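# Four arms sort items into containers by sticker color

## Task

Put every item into the container whose color matches the color of the sticker on that item.

## Robot and tools

Setup: four identical i2rt Big YAM arms (arm1, arm2, arm3, arm4). Each has six revolute joints, a two-finger gripper and a wrist camera (armN_cam_wrist). Four fixed room cameras also exist: cam_room_a1, cam_room_a2, cam_room_b1, cam_room_b2. Fully stretched, a hand reaches roughly 1.0 m from its joint1 axis.

Frame: one shared scene frame, in metres, origin on the floor, +z up. Calibrated feet (base_link), each facing along its own +x: arm1 x=-0.644 y=+1.377 z=+0.914 quat_wxyz=(+0.682, +0.007, +0.004, +0.731); arm2 x=-0.655 y=-0.555 z=+0.928 quat_wxyz=(+0.747, +0.002, +0.000, -0.665); arm3 x=+0.651 y=-1.332 z=+0.868 quat_wxyz=(+0.663, -0.004, -0.006, -0.748); arm4 x=+0.648 y=+0.477 z=+0.879 quat_wxyz=(+0.687, +0.001, +0.003, +0.727). The reported 'hand' is the point between the finger pads, about 1 cm short of the tips; fingers extend along the hand's +z, and they open and close along its y. The printed hand position can be off, more so at long reach. hand_target is where the hand would sit at the joint targets currently held.

Tool move: one action for any subset of arms. Keys are arm1..arm4 (one object per arm) plus optional cameras. An arm you omit receives nothing new and may keep pushing toward its earlier target. Each arm's object may contain:
- joints: absolute targets by name. joint1_rad -2.879 to 2.879 (turn about the foot, positive counter-clockwise seen from above, 0 = along the foot's facing); joint2_rad 0 to 3.141 (shoulder; 0 = upper arm back and roughly level, increasing lifts it then brings it forward); joint3_rad 0 to 3.019 (elbow; 0 = folded, increasing opens); joint4_rad -1.692 to 1.57 (hand pitch, positive tips fingers up); joint5_rad -1.57 to 1.57 (sideways swing, positive to the arm's right); joint6_rad -2.094 to 2.094 (roll, positive clockwise viewed from behind the hand); gripper_m 0 to 0.093 (fingertip gap in metres). Done tolerances: ±0.045, ±0.14, ±0.09, ±0.055, ±0.03, ±0.035 rad, ±0.003 m.
- target: an absolute hand pose, a list of 7 numbers [x, y, z, qw, qx, qy, qz], metres plus unit quaternion in the scene frame, same form as the 'hand' line. The hand travels in a straight line from its hand_target toward it. When target is present, joints may hold only gripper_m, otherwise the call is refused.
- speed: top path speed in m/s, 0.002 to 0.5, default 0.25; rotation capped at twice that value in rad/s. Allowed only with target.
All motions in one action begin together; all hand paths finish together, paced by the slowest. A path lasts 0.5 to 10 s and is cut off at 10 s. Each control step clips the path point to within 100 mm and 20 degrees of the measured hand, then solves damped IK, favouring position. Expect errors of a centimetre or more, lag, drift and overspeed near full stretch. Paths ignore obstacles and other arms. Unknown keys make the call invalid; out-of-range values get it refused, and a refusal cancels the remaining move/wait/finished_scene calls of that reply. A move with no action returns all states, all images and the scene number.

Results: 'move: arm1 done; arm2 time_out' style summary; per-arm joint_positions, Joint velocities (rad/s, gripper m/s; 'within noise' means still), joint torques (N m, joints 3 and 4 wrap at ±28), joint_status, hand_status, hand, hand_target, on_its_own. Arms not named show 'as last shown' with 'not commanded'. The 'pictures' line gives image order; images may trail the state slightly. Status words: off_target (stopped short, may still push); time_out (each joint keeps a nearby target and keeps pushing; send its reported position to relax it); not_followed / 'joint command not followed' / 'pose unreachable' (a self- and arm-collision check withheld the motion; it may retry until you send new targets). 'held at' in on_its_own is a target, not a reading.

Other tools: wait(seconds 0 to 10, cameras) lets time pass without commands; zoom_image(camera, region [x0,y0,x1,y1] pixels from top-left, at most 504x504) enlarges part of the newest image of that camera; read_manual(section="licences") returns licence text; finished_scene(scene) ends the current scene irreversibly, and the goal must then hold without the robots.

Gripping: gripper_m at full grip reads up to 0.005 below the part width (some read up to 0.002 above). Closed on nothing reads 0.000 to 0.003. Command about 0.005 below the touch reading for a firm hold; soft items get crushed by small targets. Release by commanding well above the reading.

Cautions: nothing may leave the work area or reach the floor. No hard contact between arms; closing a gripper on another arm's fingers counts as a press, and the collision check can let fingers, gripper housings and cameras meet. Arms keep pushing on contact, which heats motors: MOTOR HOT appears at 85 °C, and at 100 °C the arm goes limp (OVER-TEMPERATURE FAULT, 30 to 60 s or more); then re-send targets marked limit_stop_at_motor_heat. Avoid holding loads or stretched poses for long. Avoid drops, releasing moving parts, slams and hard hits on fixed objects. Loose items may get nudged occasionally. The scene keeps running while the next call is prepared, with robots holding their last command.

Each tool is called by a JSON object that holds its "method" and its "body", one argument or row to a line.

## Session

{"method": "move", "body": {

}}

Scene clock: 0.00 s.
Joint torques (N m): no reading
Motor temperatures (°C): arm1=[21 24 26 23 21 21 21] | arm2=[23 24 26 22 22 20 23] | arm3=[24 23 23 23 24 23 23] | arm4=[22 22 23 22 24 21 24]
Heat: arm1: hottest joint3_rad 26 °C; arm2: hottest joint3_rad 26 °C; arm3: hottest joint1_rad 24 °C; arm4: hottest joint5_rad 24 °C.
Joint velocities: within noise
arm1.joint_positions: joint1_rad=-0.168 joint2_rad=+0.560 joint3_rad=+1.361 joint4_rad=-1.410 joint5_rad=+0.240 joint6_rad=+0.692 gripper_m=+0.09396
arm1.joint_status: not commanded
arm1.hand: x=-0.5739 y=+1.5732 z=+1.4376 quat_wxyz=(-0.303, +0.280, -0.837, -0.359) (m; scene frame)
arm1.hand_target: x=-0.5739 y=+1.5706 z=+1.4504 quat_wxyz=(-0.308, +0.276, -0.832, -0.370) (m; scene frame)
arm1.hand_status: not commanded
arm2.joint_positions: joint1_rad=+0.198 joint2_rad=+0.483 joint3_rad=+1.641 joint4_rad=-1.210 joint5_rad=-0.086 joint6_rad=-0.484 gripper_m=+0.09396
arm2.joint_status: not commanded
arm2.hand: x=-0.6060 y=-0.6654 z=+1.6315 quat_wxyz=(-0.468, -0.246, -0.683, +0.505) (m; scene frame)
arm2.hand_target: x=-0.6080 y=-0.6596 z=+1.6377 quat_wxyz=(-0.472, -0.243, -0.677, +0.510) (m; scene frame)
arm2.hand_status: not commanded
arm3.joint_positions: joint1_rad=+0.130 joint2_rad=+0.645 joint3_rad=+1.695 joint4_rad=-1.138 joint5_rad=+0.075 joint6_rad=+0.392 gripper_m=+0.09396
arm3.joint_status: not commanded
arm3.hand: x=+0.6384 y=-1.5186 z=+1.5920 quat_wxyz=(-0.552, -0.621, -0.389, +0.398) (m; scene frame)
arm3.hand_target: x=+0.6384 y=-1.5137 z=+1.6002 quat_wxyz=(-0.558, -0.615, -0.384, +0.402) (m; scene frame)
arm3.hand_status: not commanded
arm4.joint_positions: joint1_rad=+0.147 joint2_rad=+0.437 joint3_rad=+1.709 joint4_rad=-1.566 joint5_rad=+0.245 joint6_rad=+0.670 gripper_m=+0.09396
arm4.joint_status: not commanded
arm4.hand: x=+0.6821 y=+0.5397 z=+1.5256 quat_wxyz=(-0.292, +0.355, -0.719, -0.522) (m; scene frame)
arm4.hand_target: x=+0.6830 y=+0.5357 z=+1.5308 quat_wxyz=(-0.294, +0.352, -0.714, -0.529) (m; scene frame)
arm4.hand_status: not commanded
pictures: arm1_cam_wrist, arm2_cam_wrist, arm3_cam_wrist, arm4_cam_wrist, cam_room_a1, cam_room_a2, cam_room_b1, cam_room_b2
Images, in order (width x height): arm1_cam_wrist 672x504, arm2_cam_wrist 672x504, arm3_cam_wrist 672x504, arm4_cam_wrist 672x504, cam_room_a1 672x504, cam_room_a2 672x504, cam_room_b1 672x504, cam_room_b2 672x504.

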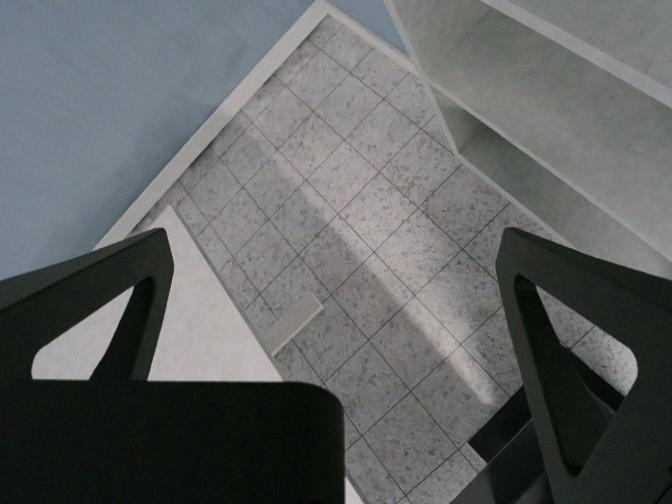

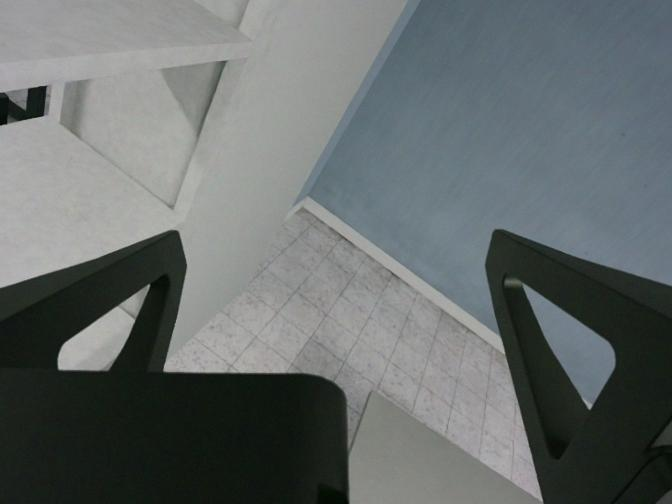

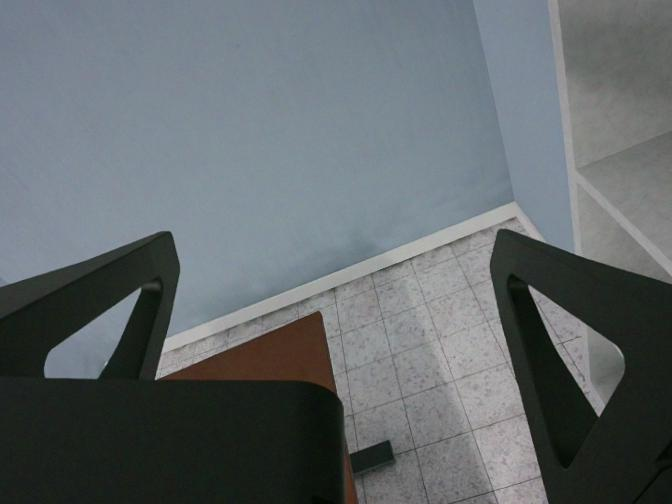

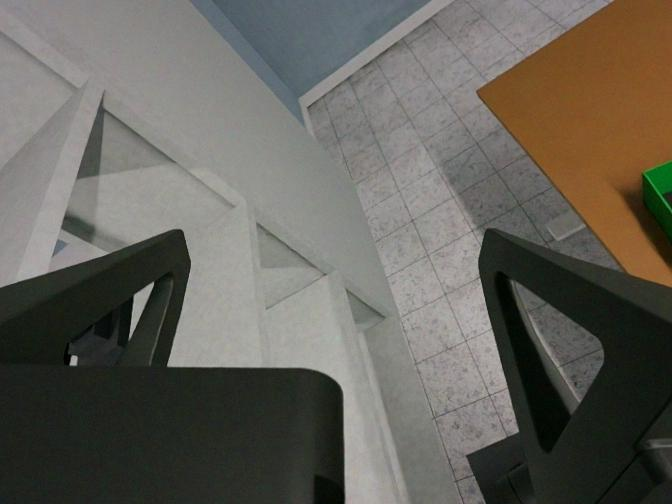

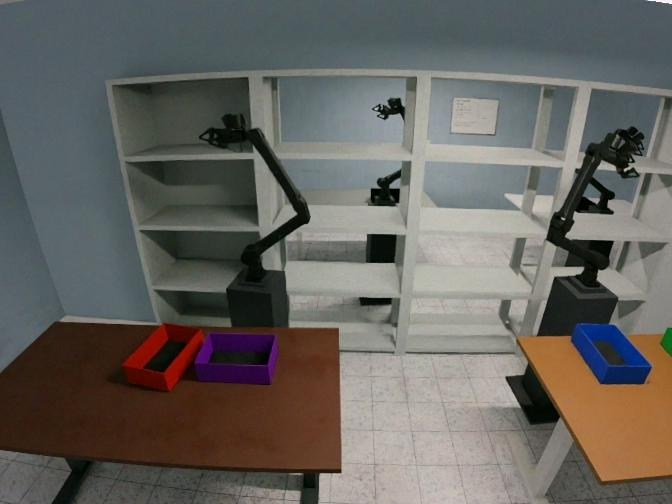

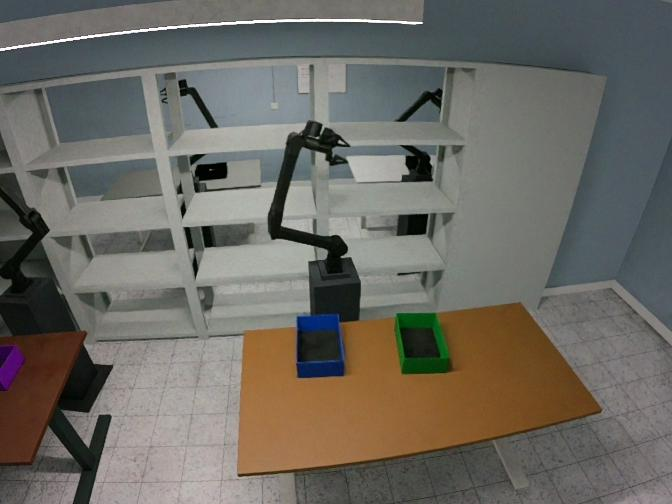

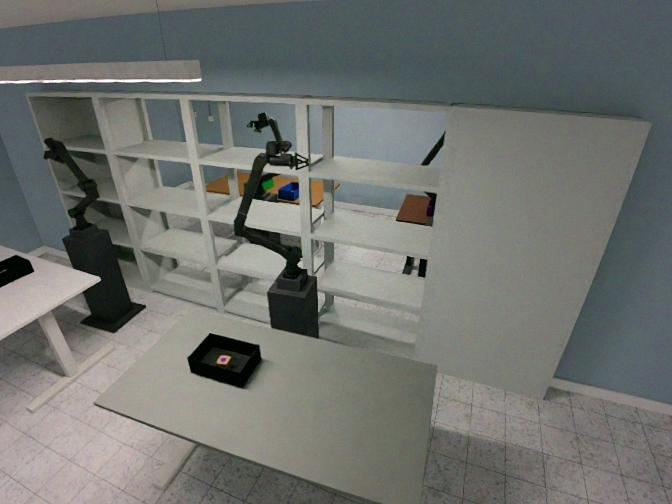

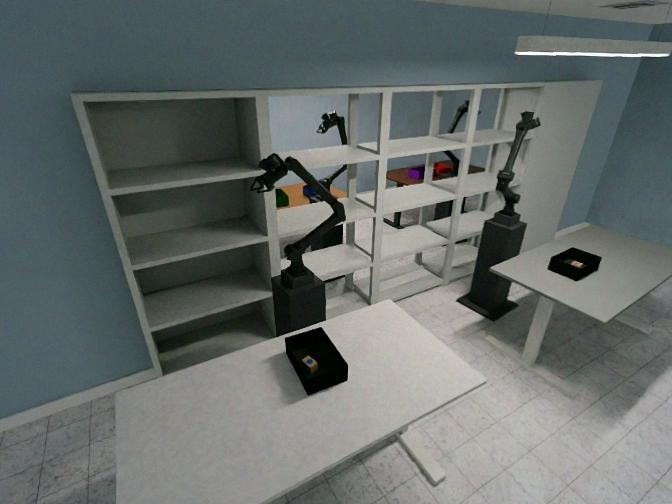

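{"method": "zoom_image", "body": {
  "camera": "cam_room_b1",
  "region": [180, 320, 280, 395]
}}

{"method": "zoom_image", "body": {
  "camera": "cam_room_b2",
  "region": [270, 320, 370, 395]
}}

Scaled by 5.040.

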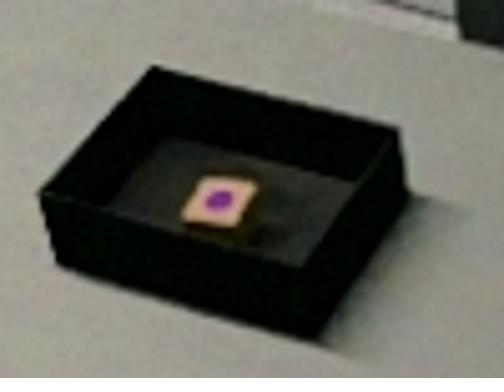

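Scaled by 5.040.

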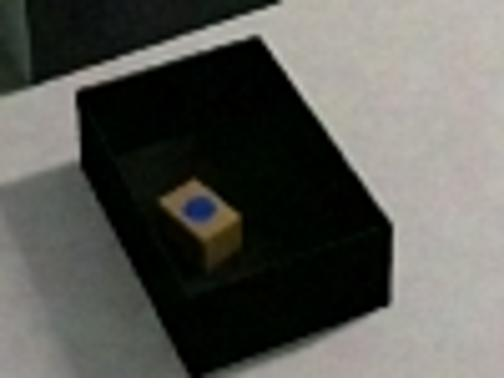

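{"method": "move", "body": {
  "arm1": {"joints": {"joint1_rad": 1.45, "joint2_rad": 1.95, "joint3_rad": 2.05, "joint4_rad": -1.66, "joint5_rad": 0, "joint6_rad": 0}},
  "arm2": {"joints": {"joint1_rad": -1.75, "joint2_rad": 1.95, "joint3_rad": 2.05, "joint4_rad": -1.66, "joint5_rad": 0, "joint6_rad": 0}},
  "arm3": {"joints": {"joint1_rad": 1.70, "joint2_rad": 1.95, "joint3_rad": 2.05, "joint4_rad": -1.66, "joint5_rad": 0, "joint6_rad": 0}},
  "arm4": {"joints": {"joint1_rad": -1.63, "joint2_rad": 1.95, "joint3_rad": 2.05, "joint4_rad": -1.66, "joint5_rad": 0, "joint6_rad": 0}},
  "cameras": ["arm1_cam_wrist", "arm2_cam_wrist", "arm3_cam_wrist", "arm4_cam_wrist"]
}}

Scene clock: 24.40 s.
Joint torques (N m): arm1=[-1.49 -18.32 13.08 0.08 0.06 -0.02] | arm2=[0.26 -23.24 12.15 0.13 -0.1 0.2] | arm3=[0.5 -22.65 10.76 -0.39 0.11 -0.1] | arm4=[0.38 -23.77 11.1 -0.36 0.03 -0.07]
Motor temperatures (°C): arm1=[21 24 29 23 21 21 21] | arm2=[23 25 27 22 22 20 23] | arm3=[24 24 25 23 24 23 23] | arm4=[22 22 25 22 24 21 24]
Heat: arm1: hottest joint3_rad 29 °C; arm2: hottest joint3_rad 27 °C; arm3: hottest joint3_rad 25 °C; arm4: hottest joint3_rad 25 °C.
move: arm1 done; arm2 done; arm3 done; arm4 done
Joint velocities: within noise
arm1.joint_positions: joint1_rad=+1.448 joint2_rad=+1.968 joint3_rad=+2.020 joint4_rad=-1.649 joint5_rad=-0.001 joint6_rad=+0.006 gripper_m=+0.09398
arm1.joint_status: all done
arm1.hand: x=-1.2451 y=+1.4097 z=+1.1491 quat_wxyz=(+0.000, +1.000, -0.030, +0.005) (m; scene frame)
arm1.hand_target: x=-1.2468 y=+1.4087 z=+1.1707 quat_wxyz=(-0.001, +1.000, -0.026, -0.013) (m; scene frame)
arm1.hand_status: not commanded
arm2.joint_positions: joint1_rad=-1.745 joint2_rad=+1.961 joint3_rad=+2.031 joint4_rad=-1.647 joint5_rad=+0.002 joint6_rad=-0.012 gripper_m=+0.09397
arm2.joint_status: all done
arm2.hand: x=-1.2624 y=-0.5206 z=+1.1607 quat_wxyz=(+0.002, -1.000, +0.022, -0.004) (m; scene frame)
arm2.hand_target: x=-1.2622 y=-0.5177 z=+1.1746 quat_wxyz=(+0.002, -0.999, +0.031, +0.005) (m; scene frame)
arm2.hand_status: not commanded
arm3.joint_positions: joint1_rad=+1.708 joint2_rad=+1.953 joint3_rad=+2.026 joint4_rad=-1.653 joint5_rad=-0.002 joint6_rad=+0.005 gripper_m=+0.09397
arm3.joint_status: all done
arm3.hand: x=+1.2554 y=-1.3185 z=+1.1046 quat_wxyz=(+0.004, +0.006, -1.000, +0.006) (m; scene frame)
arm3.hand_target: x=+1.2585 y=-1.3235 z=+1.1154 quat_wxyz=(-0.006, +0.004, -1.000, +0.007) (m; scene frame)
arm3.hand_status: not commanded
arm4.joint_positions: joint1_rad=-1.624 joint2_rad=+1.967 joint3_rad=+2.010 joint4_rad=-1.650 joint5_rad=+0.001 joint6_rad=+0.012 gripper_m=+0.09397
arm4.joint_status: all done
arm4.hand: x=+1.2521 y=+0.4795 z=+1.0986 quat_wxyz=(+0.020, -0.004, -1.000, +0.002) (m; scene frame)
arm4.hand_target: x=+1.2568 y=+0.4761 z=+1.1233 quat_wxyz=(-0.003, -0.001, -1.000, +0.002) (m; scene frame)
arm4.hand_status: not commanded
pictures: arm1_cam_wrist, arm2_cam_wrist, arm3_cam_wrist, arm4_cam_wrist
Images, in order (width x height): arm1_cam_wrist 672x504, arm2_cam_wrist 672x504, arm3_cam_wrist 672x504, arm4_cam_wrist 672x504.

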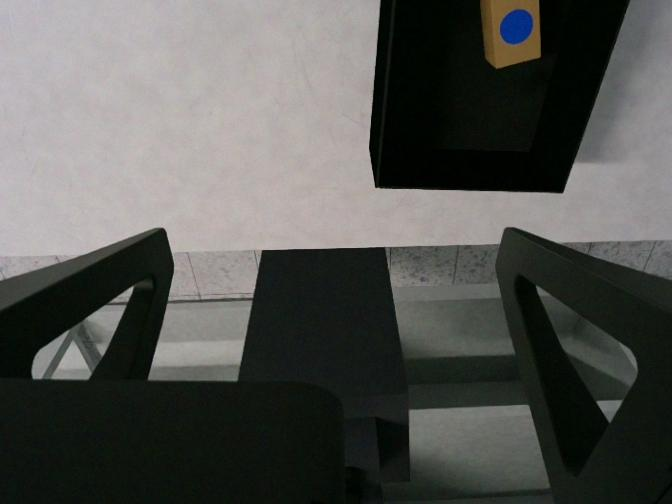

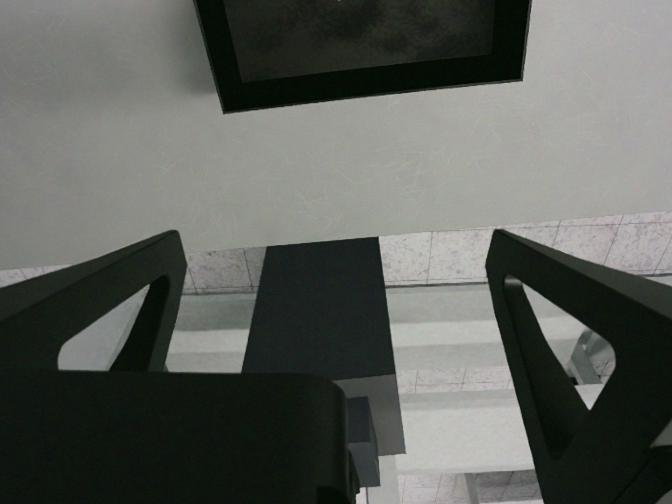

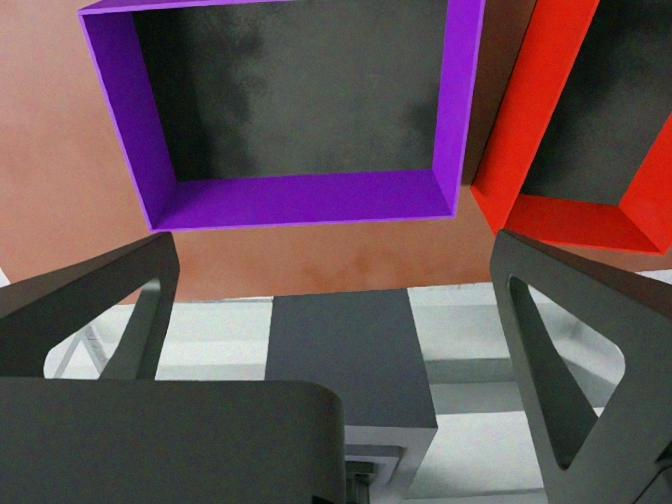

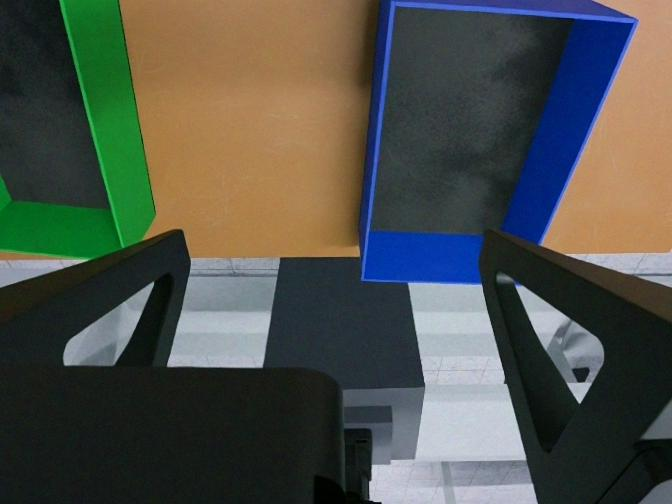

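{"method": "move", "body": {
  "arm1": {"target": [-1.215, 1.575, 0.97, 0, 1, 0, 0]},
  "arm2": {"target": [-1.29, -0.50, 1.0, 0, 1, 0, 0]},
  "arm3": {"joints": {"joint1_rad": 0, "joint2_rad": 0.75, "joint3_rad": 1.4, "joint4_rad": -1.6}}
}}

{"method": "move", "body": {
  "arm3": {"joints": {"joint1_rad": -2.06, "joint2_rad": 0.5, "joint3_rad": 1.2, "joint4_rad": -1.0}},
  "cameras": ["arm1_cam_wrist", "arm2_cam_wrist", "arm3_cam_wrist"]
}}

Scene clock: 48.83 s.
Joint torques (N m): arm1=[-0.91 -17.73 10.25 0.84 0.01 -0.04] | arm2=[-0.03 -21.6 9.69 1.31 -0.18 -0.09] | arm3=[0.44 0.26 7.47 1.03 -0.08 -0.1] | arm4=[0.21 -23.36 11.12 -0.49 0.07 -0.06]
Motor temperatures (°C): arm1=[21 25 31 23 21 21 21] | arm2=[23 26 29 22 22 20 23] | arm3=[24 26 27 23 24 23 23] | arm4=[22 25 31 22 24 21 24]
Heat: arm1: hottest joint3_rad 31 °C; arm2: hottest joint3_rad 29 °C; arm3: hottest joint3_rad 27 °C; arm4: hottest joint3_rad 31 °C.
move: arm1 done; arm2 off_target; arm3 done
Joint velocities: within noise
arm1.joint_positions: joint1_rad=+1.166 joint2_rad=+2.047 joint3_rad=+1.655 joint4_rad=-1.217 joint5_rad=+0.002 joint6_rad=-0.323 gripper_m=+0.09398
arm1.joint_status: not commanded
arm1.hand: x=-1.2082 y=+1.5757 z=+0.9655 quat_wxyz=(+0.004, +1.000, -0.007, +0.011) (m; scene frame)
arm1.hand_target: x=-1.2149 y=+1.5750 z=+0.9701 quat_wxyz=(+0.000, +1.000, +0.000, +0.000) (m; scene frame)
arm1.hand_status: done (0.008 m and 1.5 deg from the pose sent, 0.246 m and 3.5 deg at the start)
arm2.joint_positions: joint1_rad=-1.766 joint2_rad=+2.073 joint3_rad=+1.821 joint4_rad=-1.308 joint5_rad=+0.000 joint6_rad=-0.072 gripper_m=+0.09397
arm2.joint_status: not commanded
arm2.hand: x=-1.2895 y=-0.5053 z=+1.0138 quat_wxyz=(+0.002, -1.000, +0.003, +0.005) (m; scene frame)
arm2.hand_target: x=-1.2898 y=-0.5000 z=+1.0003 quat_wxyz=(+0.000, -1.000, +0.000, +0.000) (m; scene frame)
arm2.hand_status: off_target (0.015 m and 0.7 deg from the pose sent, 0.164 m and 2.6 deg at the start)
arm3.joint_positions: joint1_rad=+0.011 joint2_rad=+0.748 joint3_rad=+1.405 joint4_rad=-1.596 joint5_rad=+0.002 joint6_rad=+0.005 gripper_m=+0.09398
arm3.joint_status: all done
arm3.hand: x=+0.6233 y=-1.5629 z=+1.3420 quat_wxyz=(-0.212, -0.708, -0.630, +0.236) (m; scene frame)
arm3.hand_target: x=+0.6211 y=-1.5627 z=+1.3385 quat_wxyz=(-0.208, -0.711, -0.630, +0.233) (m; scene frame)
arm3.hand_status: not commanded
arm4: as last shown
pictures: none

Scene clock: 50.83 s.
Joint torques (N m): arm1=[-1.2 -17.49 10.17 0.79 0.02 -0.08] | arm2=[0.03 -21.77 9.66 1.31 -0.19 -0.07] | arm3=[0.5 2.67 7.76 2.56 0.02 -0.11] | arm4=[0.38 -23.41 11.08 -0.42 0.08 -0.09]
Motor temperatures (°C): arm1=[21 25 31 23 21 21 21] | arm2=[23 26 29 22 22 20 23] | arm3=[24 26 27 23 24 23 23] | arm4=[22 26 31 22 24 21 24]
Heat: arm1: hottest joint3_rad 31 °C; arm2: hottest joint3_rad 29 °C; arm3: hottest joint3_rad 27 °C; arm4: hottest joint3_rad 31 °C.
move: arm3 done
Joint velocities: within noise
arm1, arm2, arm4: as last shown
arm3.joint_positions: joint1_rad=-2.049 joint2_rad=+0.495 joint3_rad=+1.205 joint4_rad=-1.018 joint5_rad=+0.000 joint6_rad=+0.005 gripper_m=+0.09399
arm3.joint_status: all done
arm3.hand: x=+0.4465 y=-1.1846 z=+1.4093 quat_wxyz=(+0.167, -0.772, +0.244, +0.562) (m; scene frame)
arm3.hand_target: x=+0.4446 y=-1.1799 z=+1.4095 quat_wxyz=(+0.173, -0.769, +0.245, +0.564) (m; scene frame)
arm3.hand_status: not commanded
pictures: arm1_cam_wrist, arm2_cam_wrist, arm3_cam_wrist
Images, in order (width x height): arm1_cam_wrist 672x504, arm2_cam_wrist 672x504, arm3_cam_wrist 672x504.

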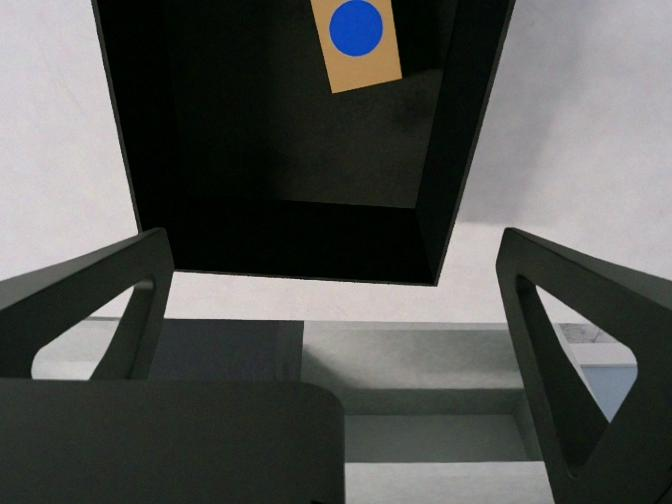

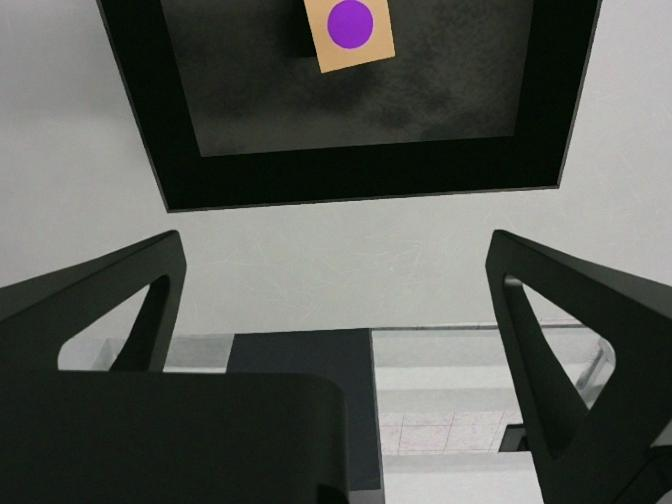

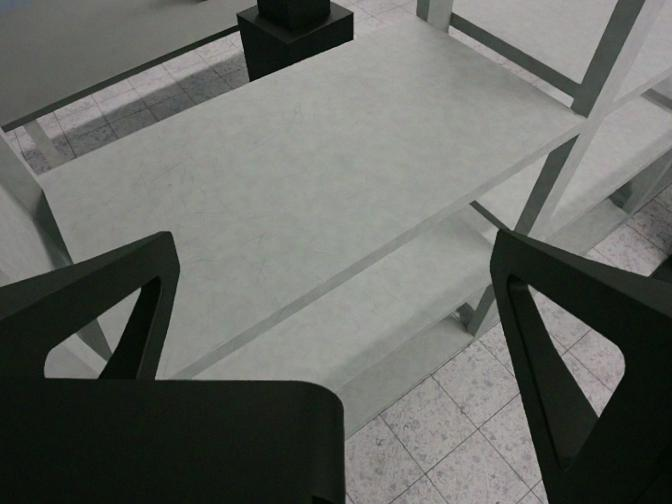

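{"method": "move", "body": {
  "arm1": {"target": [-1.240, 1.590, 0.83, 0, 0.9957, 0.0924, 0], "joints": {"gripper_m": 0.076}},
  "arm2": {"target": [-1.318, -0.490, 0.82, 0, 0.9938, 0.1115, 0]},
  "cameras": ["arm1_cam_wrist", "arm2_cam_wrist"]
}}

Scene clock: 86.90 s.
Joint torques (N m): arm1=[-2.55 -19.37 10.65 0.88 -0.01 -0.07] | arm2=[-0.09 -24.47 11.51 1.1 -0.11 -0.1] | arm3=[0.38 2.73 7.79 2.54 0.01 -0.11] | arm4=[0.38 -23.36 11 -0.44 0.06 -0.04]
Motor temperatures (°C): arm1=[21 26 32 23 21 21 21] | arm2=[23 27 30 22 22 20 23] | arm3=[24 24 27 23 24 23 23] | arm4=[22 28 36 22 24 21 24]
Heat: arm1: hottest joint3_rad 32 °C; arm2: hottest joint3_rad 30 °C; arm3: hottest joint3_rad 27 °C; arm4: hottest joint3_rad 36 °C.
move: arm1 off_target; arm2 off_target
Joint velocities: within noise
arm1.joint_positions: joint1_rad=+1.166 joint2_rad=+2.291 joint3_rad=+1.652 joint4_rad=-0.992 joint5_rad=+0.002 joint6_rad=-0.517 gripper_m=+0.07606
arm1.joint_status: all done
arm1.hand: x=-1.2250 y=+1.5812 z=+0.8185 quat_wxyz=(+0.009, +0.996, +0.090, +0.020) (m; scene frame)
arm1.hand_target: x=-1.2394 y=+1.5899 z=+0.8304 quat_wxyz=(+0.000, +0.996, +0.092, +0.000) (m; scene frame)
arm1.hand_status: off_target (0.021 m and 2.6 deg from the pose sent, 0.140 m and 11.4 deg at the start)
arm2.joint_positions: joint1_rad=-1.776 joint2_rad=+2.367 joint3_rad=+1.781 joint4_rad=-1.021 joint5_rad=-0.001 joint6_rad=-0.306 gripper_m=+0.09397
arm2.joint_status: not commanded
arm2.hand: x=-1.3016 y=-0.4972 z=+0.8150 quat_wxyz=(-0.003, -0.994, -0.108, -0.019) (m; scene frame)
arm2.hand_target: x=-1.3174 y=-0.4900 z=+0.8204 quat_wxyz=(+0.000, -0.994, -0.111, +0.000) (m; scene frame)
arm2.hand_status: off_target (0.019 m and 2.2 deg from the pose sent, 0.196 m and 13.2 deg at the start)
arm3, arm4: as last shown
pictures: arm1_cam_wrist, arm2_cam_wrist
Images, in order (width x height): arm1_cam_wrist 672x504, arm2_cam_wrist 672x504.

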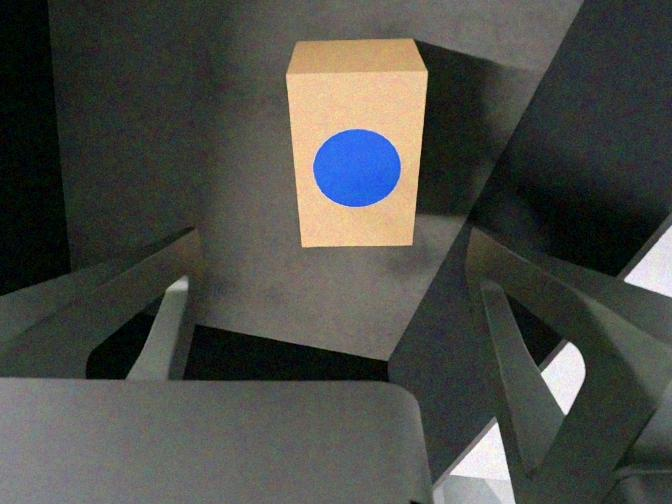

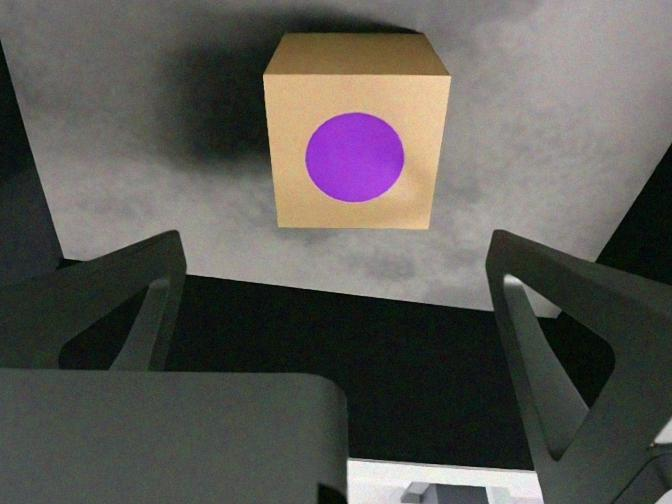

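{"method": "move", "body": {
  "arm1": {"target": [-1.254, 1.597, 0.767, 0, 0.9957, 0.0924, 0], "speed": 0.1},
  "arm2": {"target": [-1.339, -0.488, 0.765, 0, 0.9938, 0.1115, 0], "speed": 0.1},
  "cameras": ["arm1_cam_wrist", "arm2_cam_wrist"]
}}

Scene clock: 98.97 s.
Joint torques (N m): arm1=[-2.37 -19.43 12.1 0.62 0.02 -0.05] | arm2=[0.15 -23.71 12.56 1.05 -0.12 -0.08] | arm3=[0.38 2.67 7.76 2.58 0.01 -0.11] | arm4=[0.26 -23 11.03 -0.31 0.05 -0.06]
Motor temperatures (°C): arm1=[21 26 32 23 21 21 21] | arm2=[23 27 31 22 22 20 23] | arm3=[24 24 27 23 24 23 23] | arm4=[22 28 37 22 24 21 24]
Heat: arm1: hottest joint3_rad 32 °C; arm2: hottest joint3_rad 31 °C; arm3: hottest joint3_rad 27 °C; arm4: hottest joint3_rad 37 °C.
move: arm1 off_target; arm2 off_target
Joint velocities: within noise
arm1.joint_positions: joint1_rad=+1.166 joint2_rad=+2.413 joint3_rad=+1.697 joint4_rad=-0.924 joint5_rad=+0.002 joint6_rad=-0.521 gripper_m=+0.07606
arm1.joint_status: not commanded
arm1.hand: x=-1.2319 y=+1.5834 z=+0.7578 quat_wxyz=(+0.011, +0.995, +0.092, +0.024) (m; scene frame)
arm1.hand_target: x=-1.2530 y=+1.5968 z=+0.7680 quat_wxyz=(+0.000, +0.996, +0.092, +0.000) (m; scene frame)
arm1.hand_status: off_target (0.028 m and 3.0 deg from the pose sent, 0.061 m and 2.5 deg at the start)
arm2.joint_positions: joint1_rad=-1.776 joint2_rad=+2.486 joint3_rad=+1.878 joint4_rad=-0.992 joint5_rad=-0.001 joint6_rad=-0.306 gripper_m=+0.09397
arm2.joint_status: not commanded
arm2.hand: x=-1.3218 y=-0.4953 z=+0.7684 quat_wxyz=(-0.002, -0.994, -0.108, -0.015) (m; scene frame)
arm2.hand_target: x=-1.3380 y=-0.4880 z=+0.7654 quat_wxyz=(+0.000, -0.994, -0.111, +0.000) (m; scene frame)
arm2.hand_status: off_target (0.019 m and 1.8 deg from the pose sent, 0.063 m and 2.2 deg at the start)
arm3, arm4: as last shown
pictures: arm1_cam_wrist, arm2_cam_wrist
Images, in order (width x height): arm1_cam_wrist 672x504, arm2_cam_wrist 672x504.

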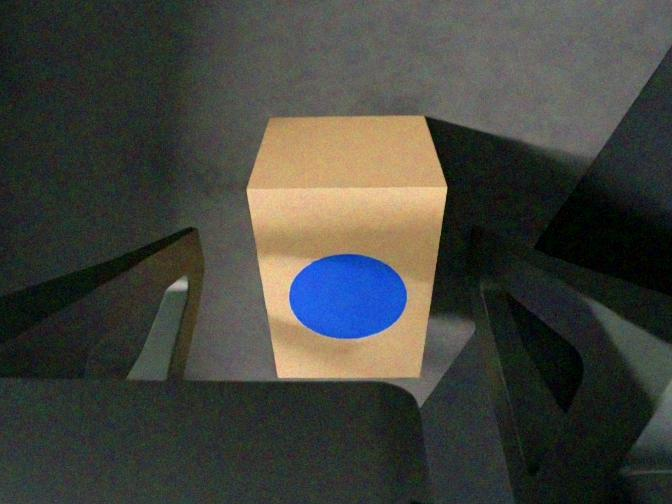

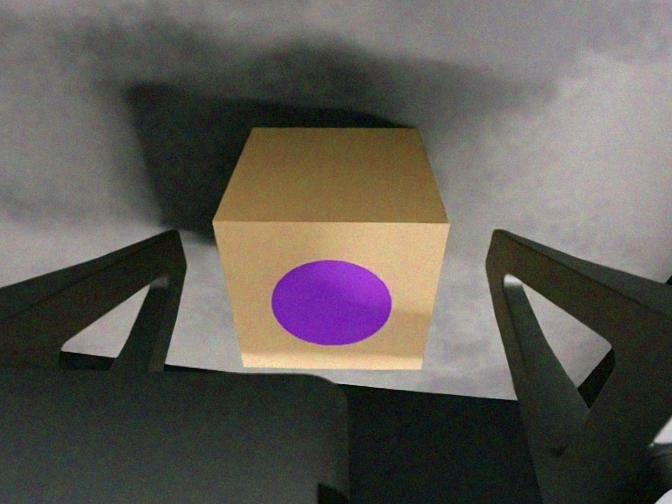

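{"method": "move", "body": {
  "arm1": {"joints": {"gripper_m": 0.034}},
  "arm2": {"joints": {"gripper_m": 0.044}}
}}

{"method": "move", "body": {
  "arm1": {"target": [-1.22, 1.575, 1.08, 0, 1, 0, 0], "speed": 0.25},
  "arm2": {"target": [-1.29, -0.495, 1.08, 0, 1, 0, 0], "speed": 0.25}
}}

{"method": "move", "body": {
  "arm1": {"joints": {"joint2_rad": 0.75, "joint3_rad": 1.4, "joint4_rad": -1.6, "joint5_rad": 0, "joint6_rad": 0}},
  "arm2": {"joints": {"joint2_rad": 0.75, "joint3_rad": 1.4, "joint4_rad": -1.6, "joint5_rad": 0, "joint6_rad": 0}}
}}

{"method": "move", "body": {
  "arm1": {"joints": {"joint1_rad": -2.25}},
  "arm2": {"joints": {"joint1_rad": 0.918}},
  "cameras": ["arm1_cam_wrist", "arm2_cam_wrist", "cam_room_b1", "cam_room_b2"]
}}

Scene clock: 106.83 s.
Joint torques (N m): arm1=[-2.26 -19.43 12.11 0.83 -0.01 -0.08] | arm2=[0.09 -23.71 12.52 1.02 -0.11 -0.07] | arm3=[0.44 2.67 7.82 2.61 0.02 -0.1] | arm4=[0.38 -23.77 10.92 -0.44 0.06 -0.07]
Motor temperatures (°C): arm1=[21 26 33 23 21 21 21] | arm2=[23 28 31 22 22 20 23] | arm3=[24 24 27 23 24 23 23] | arm4=[22 29 38 22 24 21 24]
Heat: arm1: hottest joint3_rad 33 °C; arm2: hottest joint3_rad 31 °C; arm3: hottest joint3_rad 27 °C; arm4: hottest joint3_rad 38 °C.
move: arm1 off_target; arm2 off_target
Joint velocities: within noise
arm1.joint_positions: joint1_rad=+1.166 joint2_rad=+2.413 joint3_rad=+1.697 joint4_rad=-0.924 joint5_rad=+0.003 joint6_rad=-0.522 gripper_m=+0.04323
arm1.joint_status: gripper_m off_target (ended at +0.04326, target +0.03400)
arm1.hand: x=-1.2319 y=+1.5835 z=+0.7578 quat_wxyz=(+0.011, +0.995, +0.093, +0.024) (m; scene frame)
arm1.hand_target: x=-1.2530 y=+1.5968 z=+0.7680 quat_wxyz=(+0.000, +0.996, +0.092, +0.000) (m; scene frame)
arm1.hand_status: not commanded
arm2.joint_positions: joint1_rad=-1.776 joint2_rad=+2.486 joint3_rad=+1.878 joint4_rad=-0.992 joint5_rad=-0.001 joint6_rad=-0.307 gripper_m=+0.05294
arm2.joint_status: gripper_m off_target (ended at +0.05297, target +0.04400)
arm2.hand: x=-1.3220 y=-0.4952 z=+0.7685 quat_wxyz=(-0.002, -0.994, -0.109, -0.015) (m; scene frame)
arm2.hand_target: x=-1.3381 y=-0.4880 z=+0.7654 quat_wxyz=(+0.000, -0.994, -0.111, +0.000) (m; scene frame)
arm2.hand_status: not commanded
arm3, arm4: as last shown
pictures: none

Scene clock: 108.87 s.
Joint torques (N m): arm1=[-1.49 -17.73 14.32 -0.23 -0.02 0.11] | arm2=[0.09 -23.41 14.5 0.06 -0.12 0.21] | arm3=[0.56 2.73 7.79 2.56 0.01 -0.1] | arm4=[-0.03 -23.77 10.97 -0.38 0.05 -0.07]
Motor temperatures (°C): arm1=[21 26 33 23 21 21 21] | arm2=[23 28 31 22 22 20 23] | arm3=[24 24 27 23 24 23 23] | arm4=[22 29 38 22 24 21 24]
Heat: arm1: hottest joint3_rad 33 °C; arm2: hottest joint3_rad 31 °C; arm3: hottest joint3_rad 27 °C; arm4: hottest joint3_rad 38 °C.
move: arm1 off_target; arm2 off_target
Joint velocities: within noise
arm1.joint_positions: joint1_rad=+1.166 joint2_rad=+1.984 joint3_rad=+1.814 joint4_rad=-1.454 joint5_rad=+0.002 joint6_rad=-0.337 gripper_m=+0.04325
arm1.joint_status: not commanded
arm1.hand: x=-1.2071 y=+1.5756 z=+1.0615 quat_wxyz=(+0.006, +1.000, +0.001, +0.017) (m; scene frame)
arm1.hand_target: x=-1.2192 y=+1.5747 z=+1.0801 quat_wxyz=(+0.000, +1.000, +0.000, +0.000) (m; scene frame)
arm1.hand_status: off_target (0.023 m and 2.1 deg from the pose sent, 0.323 m and 11.1 deg at the start)
arm2.joint_positions: joint1_rad=-1.776 joint2_rad=+2.046 joint3_rad=+1.904 joint4_rad=-1.463 joint5_rad=-0.001 joint6_rad=-0.111 gripper_m=+0.05294
arm2.joint_status: not commanded
arm2.hand: x=-1.2780 y=-0.5001 z=+1.0613 quat_wxyz=(-0.001, -1.000, -0.011, -0.018) (m; scene frame)
arm2.hand_target: x=-1.2891 y=-0.4950 z=+1.0801 quat_wxyz=(+0.000, -1.000, +0.000, +0.001) (m; scene frame)
arm2.hand_status: off_target (0.023 m and 2.4 deg from the pose sent, 0.313 m and 12.6 deg at the start)
arm3, arm4: as last shown
pictures: none

Scene clock: 110.73 s.
Joint torques (N m): arm1=[-1.49 2.55 9.35 1.21 -0.02 0.13] | arm2=[0.15 -0.97 8.84 1.61 0.04 0.22] | arm3=[0.62 2.61 7.75 2.59 0.01 -0.1] | arm4=[0.5 -23.53 11 -0.29 0.05 -0.08]
Motor temperatures (°C): arm1=[21 26 33 23 21 21 21] | arm2=[23 28 31 22 22 20 23] | arm3=[24 24 27 23 24 23 23] | arm4=[22 29 38 22 24 21 24]
Heat: arm1: hottest joint3_rad 33 °C; arm2: hottest joint3_rad 31 °C; arm3: hottest joint3_rad 27 °C; arm4: hottest joint3_rad 38 °C.
move: arm1 done; arm2 done
Joint velocities: within noise
arm1.joint_positions: joint1_rad=+1.166 joint2_rad=+0.743 joint3_rad=+1.398 joint4_rad=-1.593 joint5_rad=+0.002 joint6_rad=-0.008 gripper_m=+0.04325
arm1.joint_status: all done
arm1.hand: x=-0.8612 y=+1.4555 z=+1.3872 quat_wxyz=(-0.054, +0.935, -0.155, -0.314) (m; scene frame)
arm1.hand_target: x=-0.8628 y=+1.4537 z=+1.3855 quat_wxyz=(-0.050, +0.937, -0.156, -0.309) (m; scene frame)
arm1.hand_status: not commanded
arm2.joint_positions: joint1_rad=-1.776 joint2_rad=+0.745 joint3_rad=+1.409 joint4_rad=-1.591 joint5_rad=-0.001 joint6_rad=-0.015 gripper_m=+0.05294
arm2.joint_status: all done
arm2.hand: x=-0.8942 y=-0.5354 z=+1.4020 quat_wxyz=(+0.017, -0.948, +0.034, +0.315) (m; scene frame)
arm2.hand_target: x=-0.8942 y=-0.5334 z=+1.3956 quat_wxyz=(+0.016, -0.951, +0.045, +0.304) (m; scene frame)
arm2.hand_status: not commanded
arm3, arm4: as last shown
pictures: none

Scene clock: 113.20 s.
Joint torques (N m): arm1=[-2.43 1.32 10.11 1.05 -0.04 0.11] | arm2=[1.08 -1.38 8.84 1.58 0.09 0.21] | arm3=[0.5 2.78 7.76 2.56 0.01 -0.1] | arm4=[0.26 -23.59 11.11 -0.44 0.04 -0.07]
Motor temperatures (°C): arm1=[21 26 33 23 21 21 21] | arm2=[23 28 31 22 22 20 23] | arm3=[24 24 27 23 24 23 23] | arm4=[22 29 38 22 24 21 24]
Heat: arm1: hottest joint3_rad 33 °C; arm2: hottest joint3_rad 31 °C; arm3: hottest joint3_rad 27 °C; arm4: hottest joint3_rad 38 °C.
move: arm1 done; arm2 done
Joint velocities: within noise
arm1.joint_positions: joint1_rad=-2.243 joint2_rad=+0.752 joint3_rad=+1.394 joint4_rad=-1.593 joint5_rad=+0.002 joint6_rad=-0.006 gripper_m=+0.04327
arm1.joint_status: all done
arm1.hand: x=-0.4380 y=+1.2383 z=+1.3762 quat_wxyz=(-0.283, -0.280, -0.912, +0.093) (m; scene frame)
arm1.hand_target: x=-0.4405 y=+1.2385 z=+1.3784 quat_wxyz=(-0.284, -0.286, -0.911, +0.093) (m; scene frame)
arm1.hand_status: not commanded
arm2.joint_positions: joint1_rad=+0.913 joint2_rad=+0.750 joint3_rad=+1.409 joint4_rad=-1.591 joint5_rad=-0.003 joint6_rad=-0.013 gripper_m=+0.05300
arm2.joint_status: all done
arm2.hand: x=-0.4494 y=-0.6807 z=+1.4013 quat_wxyz=(-0.303, -0.248, -0.917, +0.083) (m; scene frame)
arm2.hand_target: x=-0.4504 y=-0.6793 z=+1.3960 quat_wxyz=(-0.295, -0.253, -0.918, +0.079) (m; scene frame)
arm2.hand_status: not commanded
arm3: as last shown
arm4.joint_positions: joint1_rad=-1.624 joint2_rad=+1.967 joint3_rad=+2.010 joint4_rad=-1.650 joint5_rad=+0.001 joint6_rad=+0.012 gripper_m=+0.09397
arm4.joint_status: not commanded
arm4.hand: x=+1.2521 y=+0.4795 z=+1.0986 quat_wxyz=(+0.020, -0.004, -1.000, +0.002) (m; scene frame)
arm4.hand_target: x=+1.2568 y=+0.4761 z=+1.1233 quat_wxyz=(-0.003, -0.001, -1.000, +0.002) (m; scene frame)
arm4.hand_status: not commanded
pictures: arm1_cam_wrist, arm2_cam_wrist, cam_room_b1, cam_room_b2
Images, in order (width x height): arm1_cam_wrist 672x504, arm2_cam_wrist 672x504, cam_room_b1 672x504, cam_room_b2 672x504.

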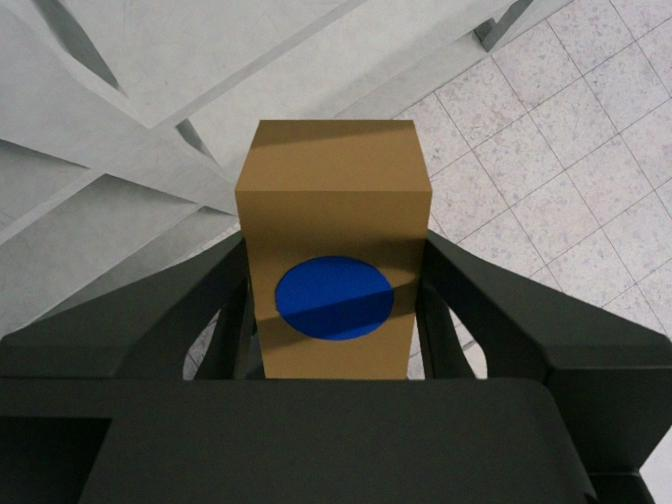

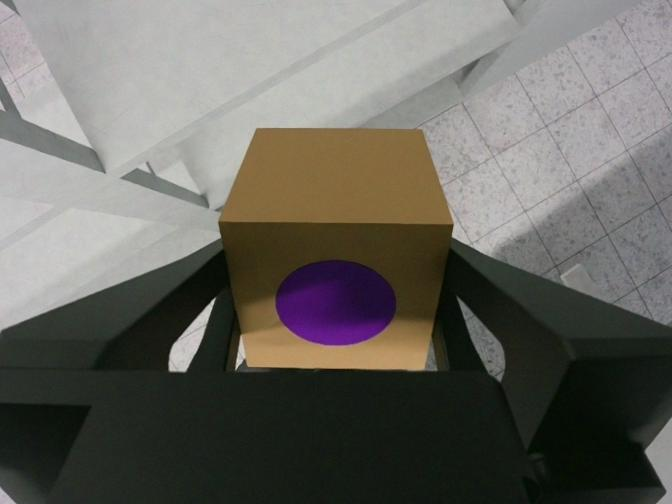

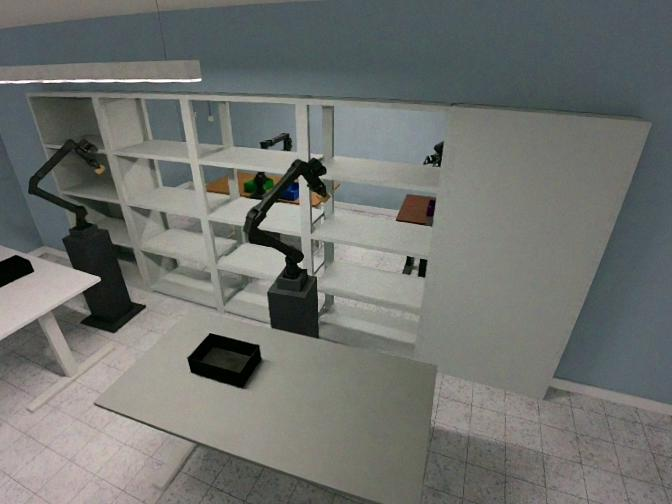

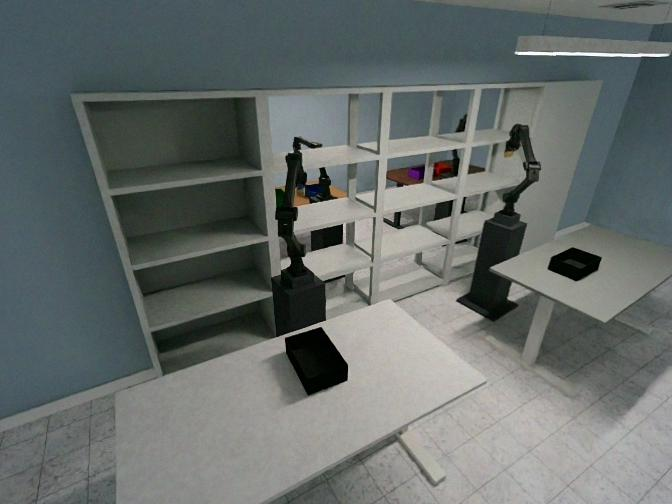

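{"method": "move", "body": {
  "arm1": {"target": [-0.193, 1.062, 1.14, 0.1656, 0.2953, 0.9395, -0.0521], "speed": 0.25},
  "arm2": {"target": [-0.183, -0.837, 1.14, 0.1674, 0.2616, 0.9494, -0.0461], "speed": 0.25},
  "arm4": {"joints": {"joint1_rad": 0, "joint2_rad": 0.75, "joint3_rad": 1.4, "joint4_rad": -1.6}}
}}

{"method": "move", "body": {
  "arm1": {"target": [-0.04, 0.955, 1.11, 0.1656, 0.2953, 0.9395, -0.0521], "speed": 0.2},
  "arm2": {"target": [-0.03, -0.927, 1.11, 0.1674, 0.2616, 0.9494, -0.0461], "speed": 0.2},
  "arm4": {"joints": {"joint1_rad": 0.84, "joint2_rad": 0.5, "joint3_rad": 1.1, "joint4_rad": -0.8}},
  "cameras": ["arm3_cam_wrist", "arm4_cam_wrist", "arm1_cam_wrist", "arm2_cam_wrist"]
}}

Scene clock: 130.33 s.
Joint torques (N m): arm1=[-2.67 -12.57 16.8 1.22 -0.05 0.08] | arm2=[1.38 -15.62 16.08 1.87 0.14 0.22] | arm3=[0.44 2.49 7.77 2.55 0.01 -0.1] | arm4=[1.03 -0.26 7.68 0.81 0.18 -0.05]
Motor temperatures (°C): arm1=[21 26 33 23 21 21 22] | arm2=[23 27 31 22 22 20 24] | arm3=[24 24 27 23 24 23 23] | arm4=[22 29 38 22 24 21 24]
Heat: arm1: hottest joint3_rad 33 °C; arm2: hottest joint3_rad 31 °C; arm3: hottest joint3_rad 27 °C; arm4: hottest joint3_rad 38 °C.
move: arm1 off_target; arm2 off_target; arm4 done
Joint velocities: within noise
arm1.joint_positions: joint1_rad=-2.244 joint2_rad=+1.544 joint3_rad=+1.353 joint4_rad=-1.101 joint5_rad=-0.006 joint6_rad=-0.006 gripper_m=+0.04327
arm1.joint_status: not commanded
arm1.hand: x=-0.2103 y=+1.0801 z=+1.1065 quat_wxyz=(-0.126, -0.291, -0.947, +0.040) (m; scene frame)
arm1.hand_target: x=-0.1951 y=+1.0635 z=+1.1406 quat_wxyz=(-0.166, -0.295, -0.940, +0.052) (m; scene frame)
arm1.hand_status: off_target (0.042 m and 4.9 deg from the pose sent, 0.383 m and 14.7 deg at the start)
arm2.joint_positions: joint1_rad=+0.913 joint2_rad=+1.559 joint3_rad=+1.328 joint4_rad=-1.066 joint5_rad=+0.000 joint6_rad=-0.013 gripper_m=+0.05300
arm2.joint_status: not commanded
arm2.hand: x=-0.2062 y=-0.8260 z=+1.1121 quat_wxyz=(-0.132, -0.259, -0.956, +0.036) (m; scene frame)
arm2.hand_target: x=-0.1848 y=-0.8358 z=+1.1405 quat_wxyz=(-0.168, -0.262, -0.949, +0.046) (m; scene frame)
arm2.hand_status: off_target (0.038 m and 4.3 deg from the pose sent, 0.404 m and 16.6 deg at the start)
arm3: as last shown
arm4.joint_positions: joint1_rad=-0.004 joint2_rad=+0.743 joint3_rad=+1.399 joint4_rad=-1.598 joint5_rad=-0.004 joint6_rad=+0.010 gripper_m=+0.09398
arm4.joint_status: all done
arm4.hand: x=+0.6374 y=+0.7161 z=+1.3476 quat_wxyz=(-0.208, +0.687, -0.658, -0.227) (m; scene frame)
arm4.hand_target: x=+0.6370 y=+0.7179 z=+1.3463 quat_wxyz=(-0.207, +0.692, -0.655, -0.223) (m; scene frame)
arm4.hand_status: not commanded
pictures: none

Scene clock: 132.07 s.
Joint torques (N m): arm1=[-2.67 -18.67 17.43 0.54 -0.01 0.08] | arm2=[1.44 -21.71 16.69 0.84 0.14 0.21] | arm3=[0.5 2.67 7.77 2.58 0.01 -0.1] | arm4=[0.97 2.2 8.24 2.28 0.13 -0.04]
Motor temperatures (°C): arm1=[21 26 33 23 21 21 22] | arm2=[23 27 32 22 22 20 24] | arm3=[24 24 27 23 24 23 23] | arm4=[22 29 38 22 24 21 24]
Heat: arm1: hottest joint3_rad 33 °C; arm2: hottest joint3_rad 32 °C; arm3: hottest joint3_rad 27 °C; arm4: hottest joint3_rad 38 °C.
move: arm1 off_target; arm2 off_target; arm4 done
Joint velocities: within noise
arm1.joint_positions: joint1_rad=-2.244 joint2_rad=+2.062 joint3_rad=+2.017 joint4_rad=-1.214 joint5_rad=-0.006 joint6_rad=-0.006 gripper_m=+0.04327
arm1.joint_status: not commanded
arm1.hand: x=-0.0501 y=+0.9691 z=+1.0826 quat_wxyz=(-0.141, -0.291, -0.945, +0.045) (m; scene frame)
arm1.hand_target: x=-0.0414 y=+0.9561 z=+1.1103 quat_wxyz=(-0.166, -0.295, -0.939, +0.053) (m; scene frame)
arm1.hand_status: off_target (0.032 m and 3.1 deg from the pose sent, 0.211 m and 4.9 deg at the start)
arm2.joint_positions: joint1_rad=+0.913 joint2_rad=+2.036 joint3_rad=+1.942 joint4_rad=-1.159 joint5_rad=+0.001 joint6_rad=-0.013 gripper_m=+0.05300
arm2.joint_status: not commanded
arm2.hand: x=-0.0466 y=-0.9219 z=+1.0953 quat_wxyz=(-0.153, -0.258, -0.953, +0.042) (m; scene frame)
arm2.hand_target: x=-0.0311 y=-0.9262 z=+1.1102 quat_wxyz=(-0.168, -0.261, -0.949, +0.046) (m; scene frame)
arm2.hand_status: off_target (0.023 m and 1.8 deg from the pose sent, 0.203 m and 4.3 deg at the start)
arm3.joint_positions: joint1_rad=-2.049 joint2_rad=+0.495 joint3_rad=+1.205 joint4_rad=-1.018 joint5_rad=+0.000 joint6_rad=+0.005 gripper_m=+0.09399
arm3.joint_status: not commanded
arm3.hand: x=+0.4465 y=-1.1846 z=+1.4093 quat_wxyz=(+0.167, -0.772, +0.244, +0.562) (m; scene frame)
arm3.hand_target: x=+0.4446 y=-1.1799 z=+1.4095 quat_wxyz=(+0.173, -0.769, +0.245, +0.564) (m; scene frame)
arm3.hand_status: not commanded
arm4.joint_positions: joint1_rad=+0.837 joint2_rad=+0.494 joint3_rad=+1.100 joint4_rad=-0.820 joint5_rad=-0.001 joint6_rad=+0.010 gripper_m=+0.09398
arm4.joint_status: all done
arm4.hand: x=+0.4348 y=+0.6529 z=+1.4142 quat_wxyz=(-0.203, +0.732, -0.264, -0.594) (m; scene frame)
arm4.hand_target: x=+0.4315 y=+0.6547 z=+1.4175 quat_wxyz=(-0.207, +0.730, -0.258, -0.599) (m; scene frame)
arm4.hand_status: not commanded
pictures: arm1_cam_wrist, arm2_cam_wrist, arm3_cam_wrist, arm4_cam_wrist
Images, in order (width x height): arm1_cam_wrist 672x504, arm2_cam_wrist 672x504, arm3_cam_wrist 672x504, arm4_cam_wrist 672x504.

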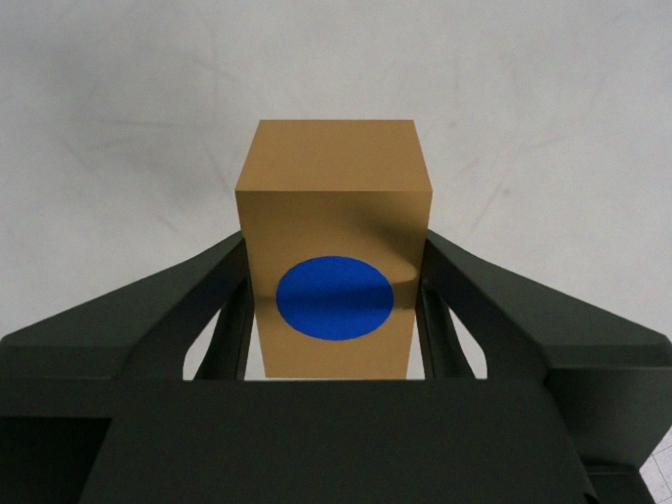

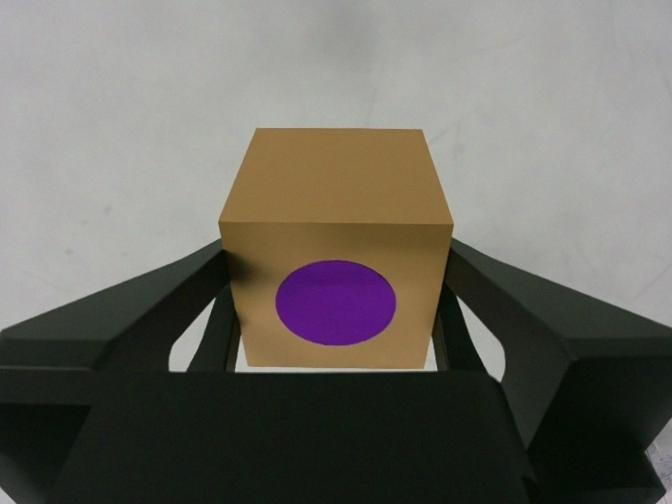

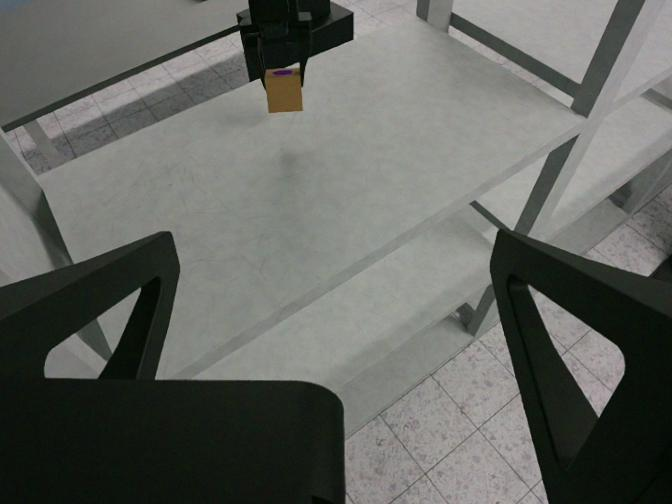

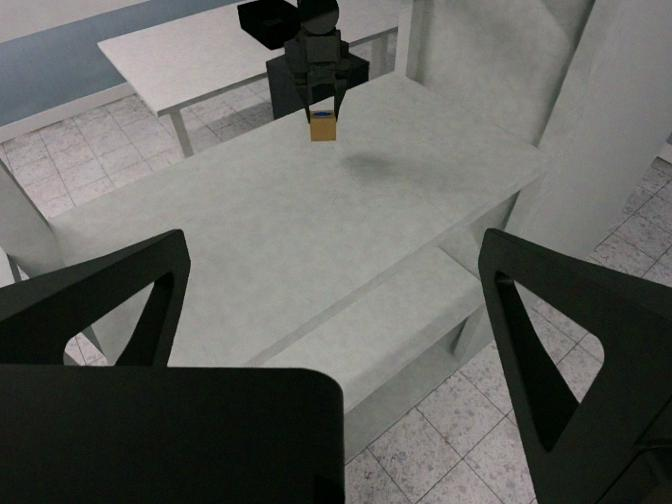

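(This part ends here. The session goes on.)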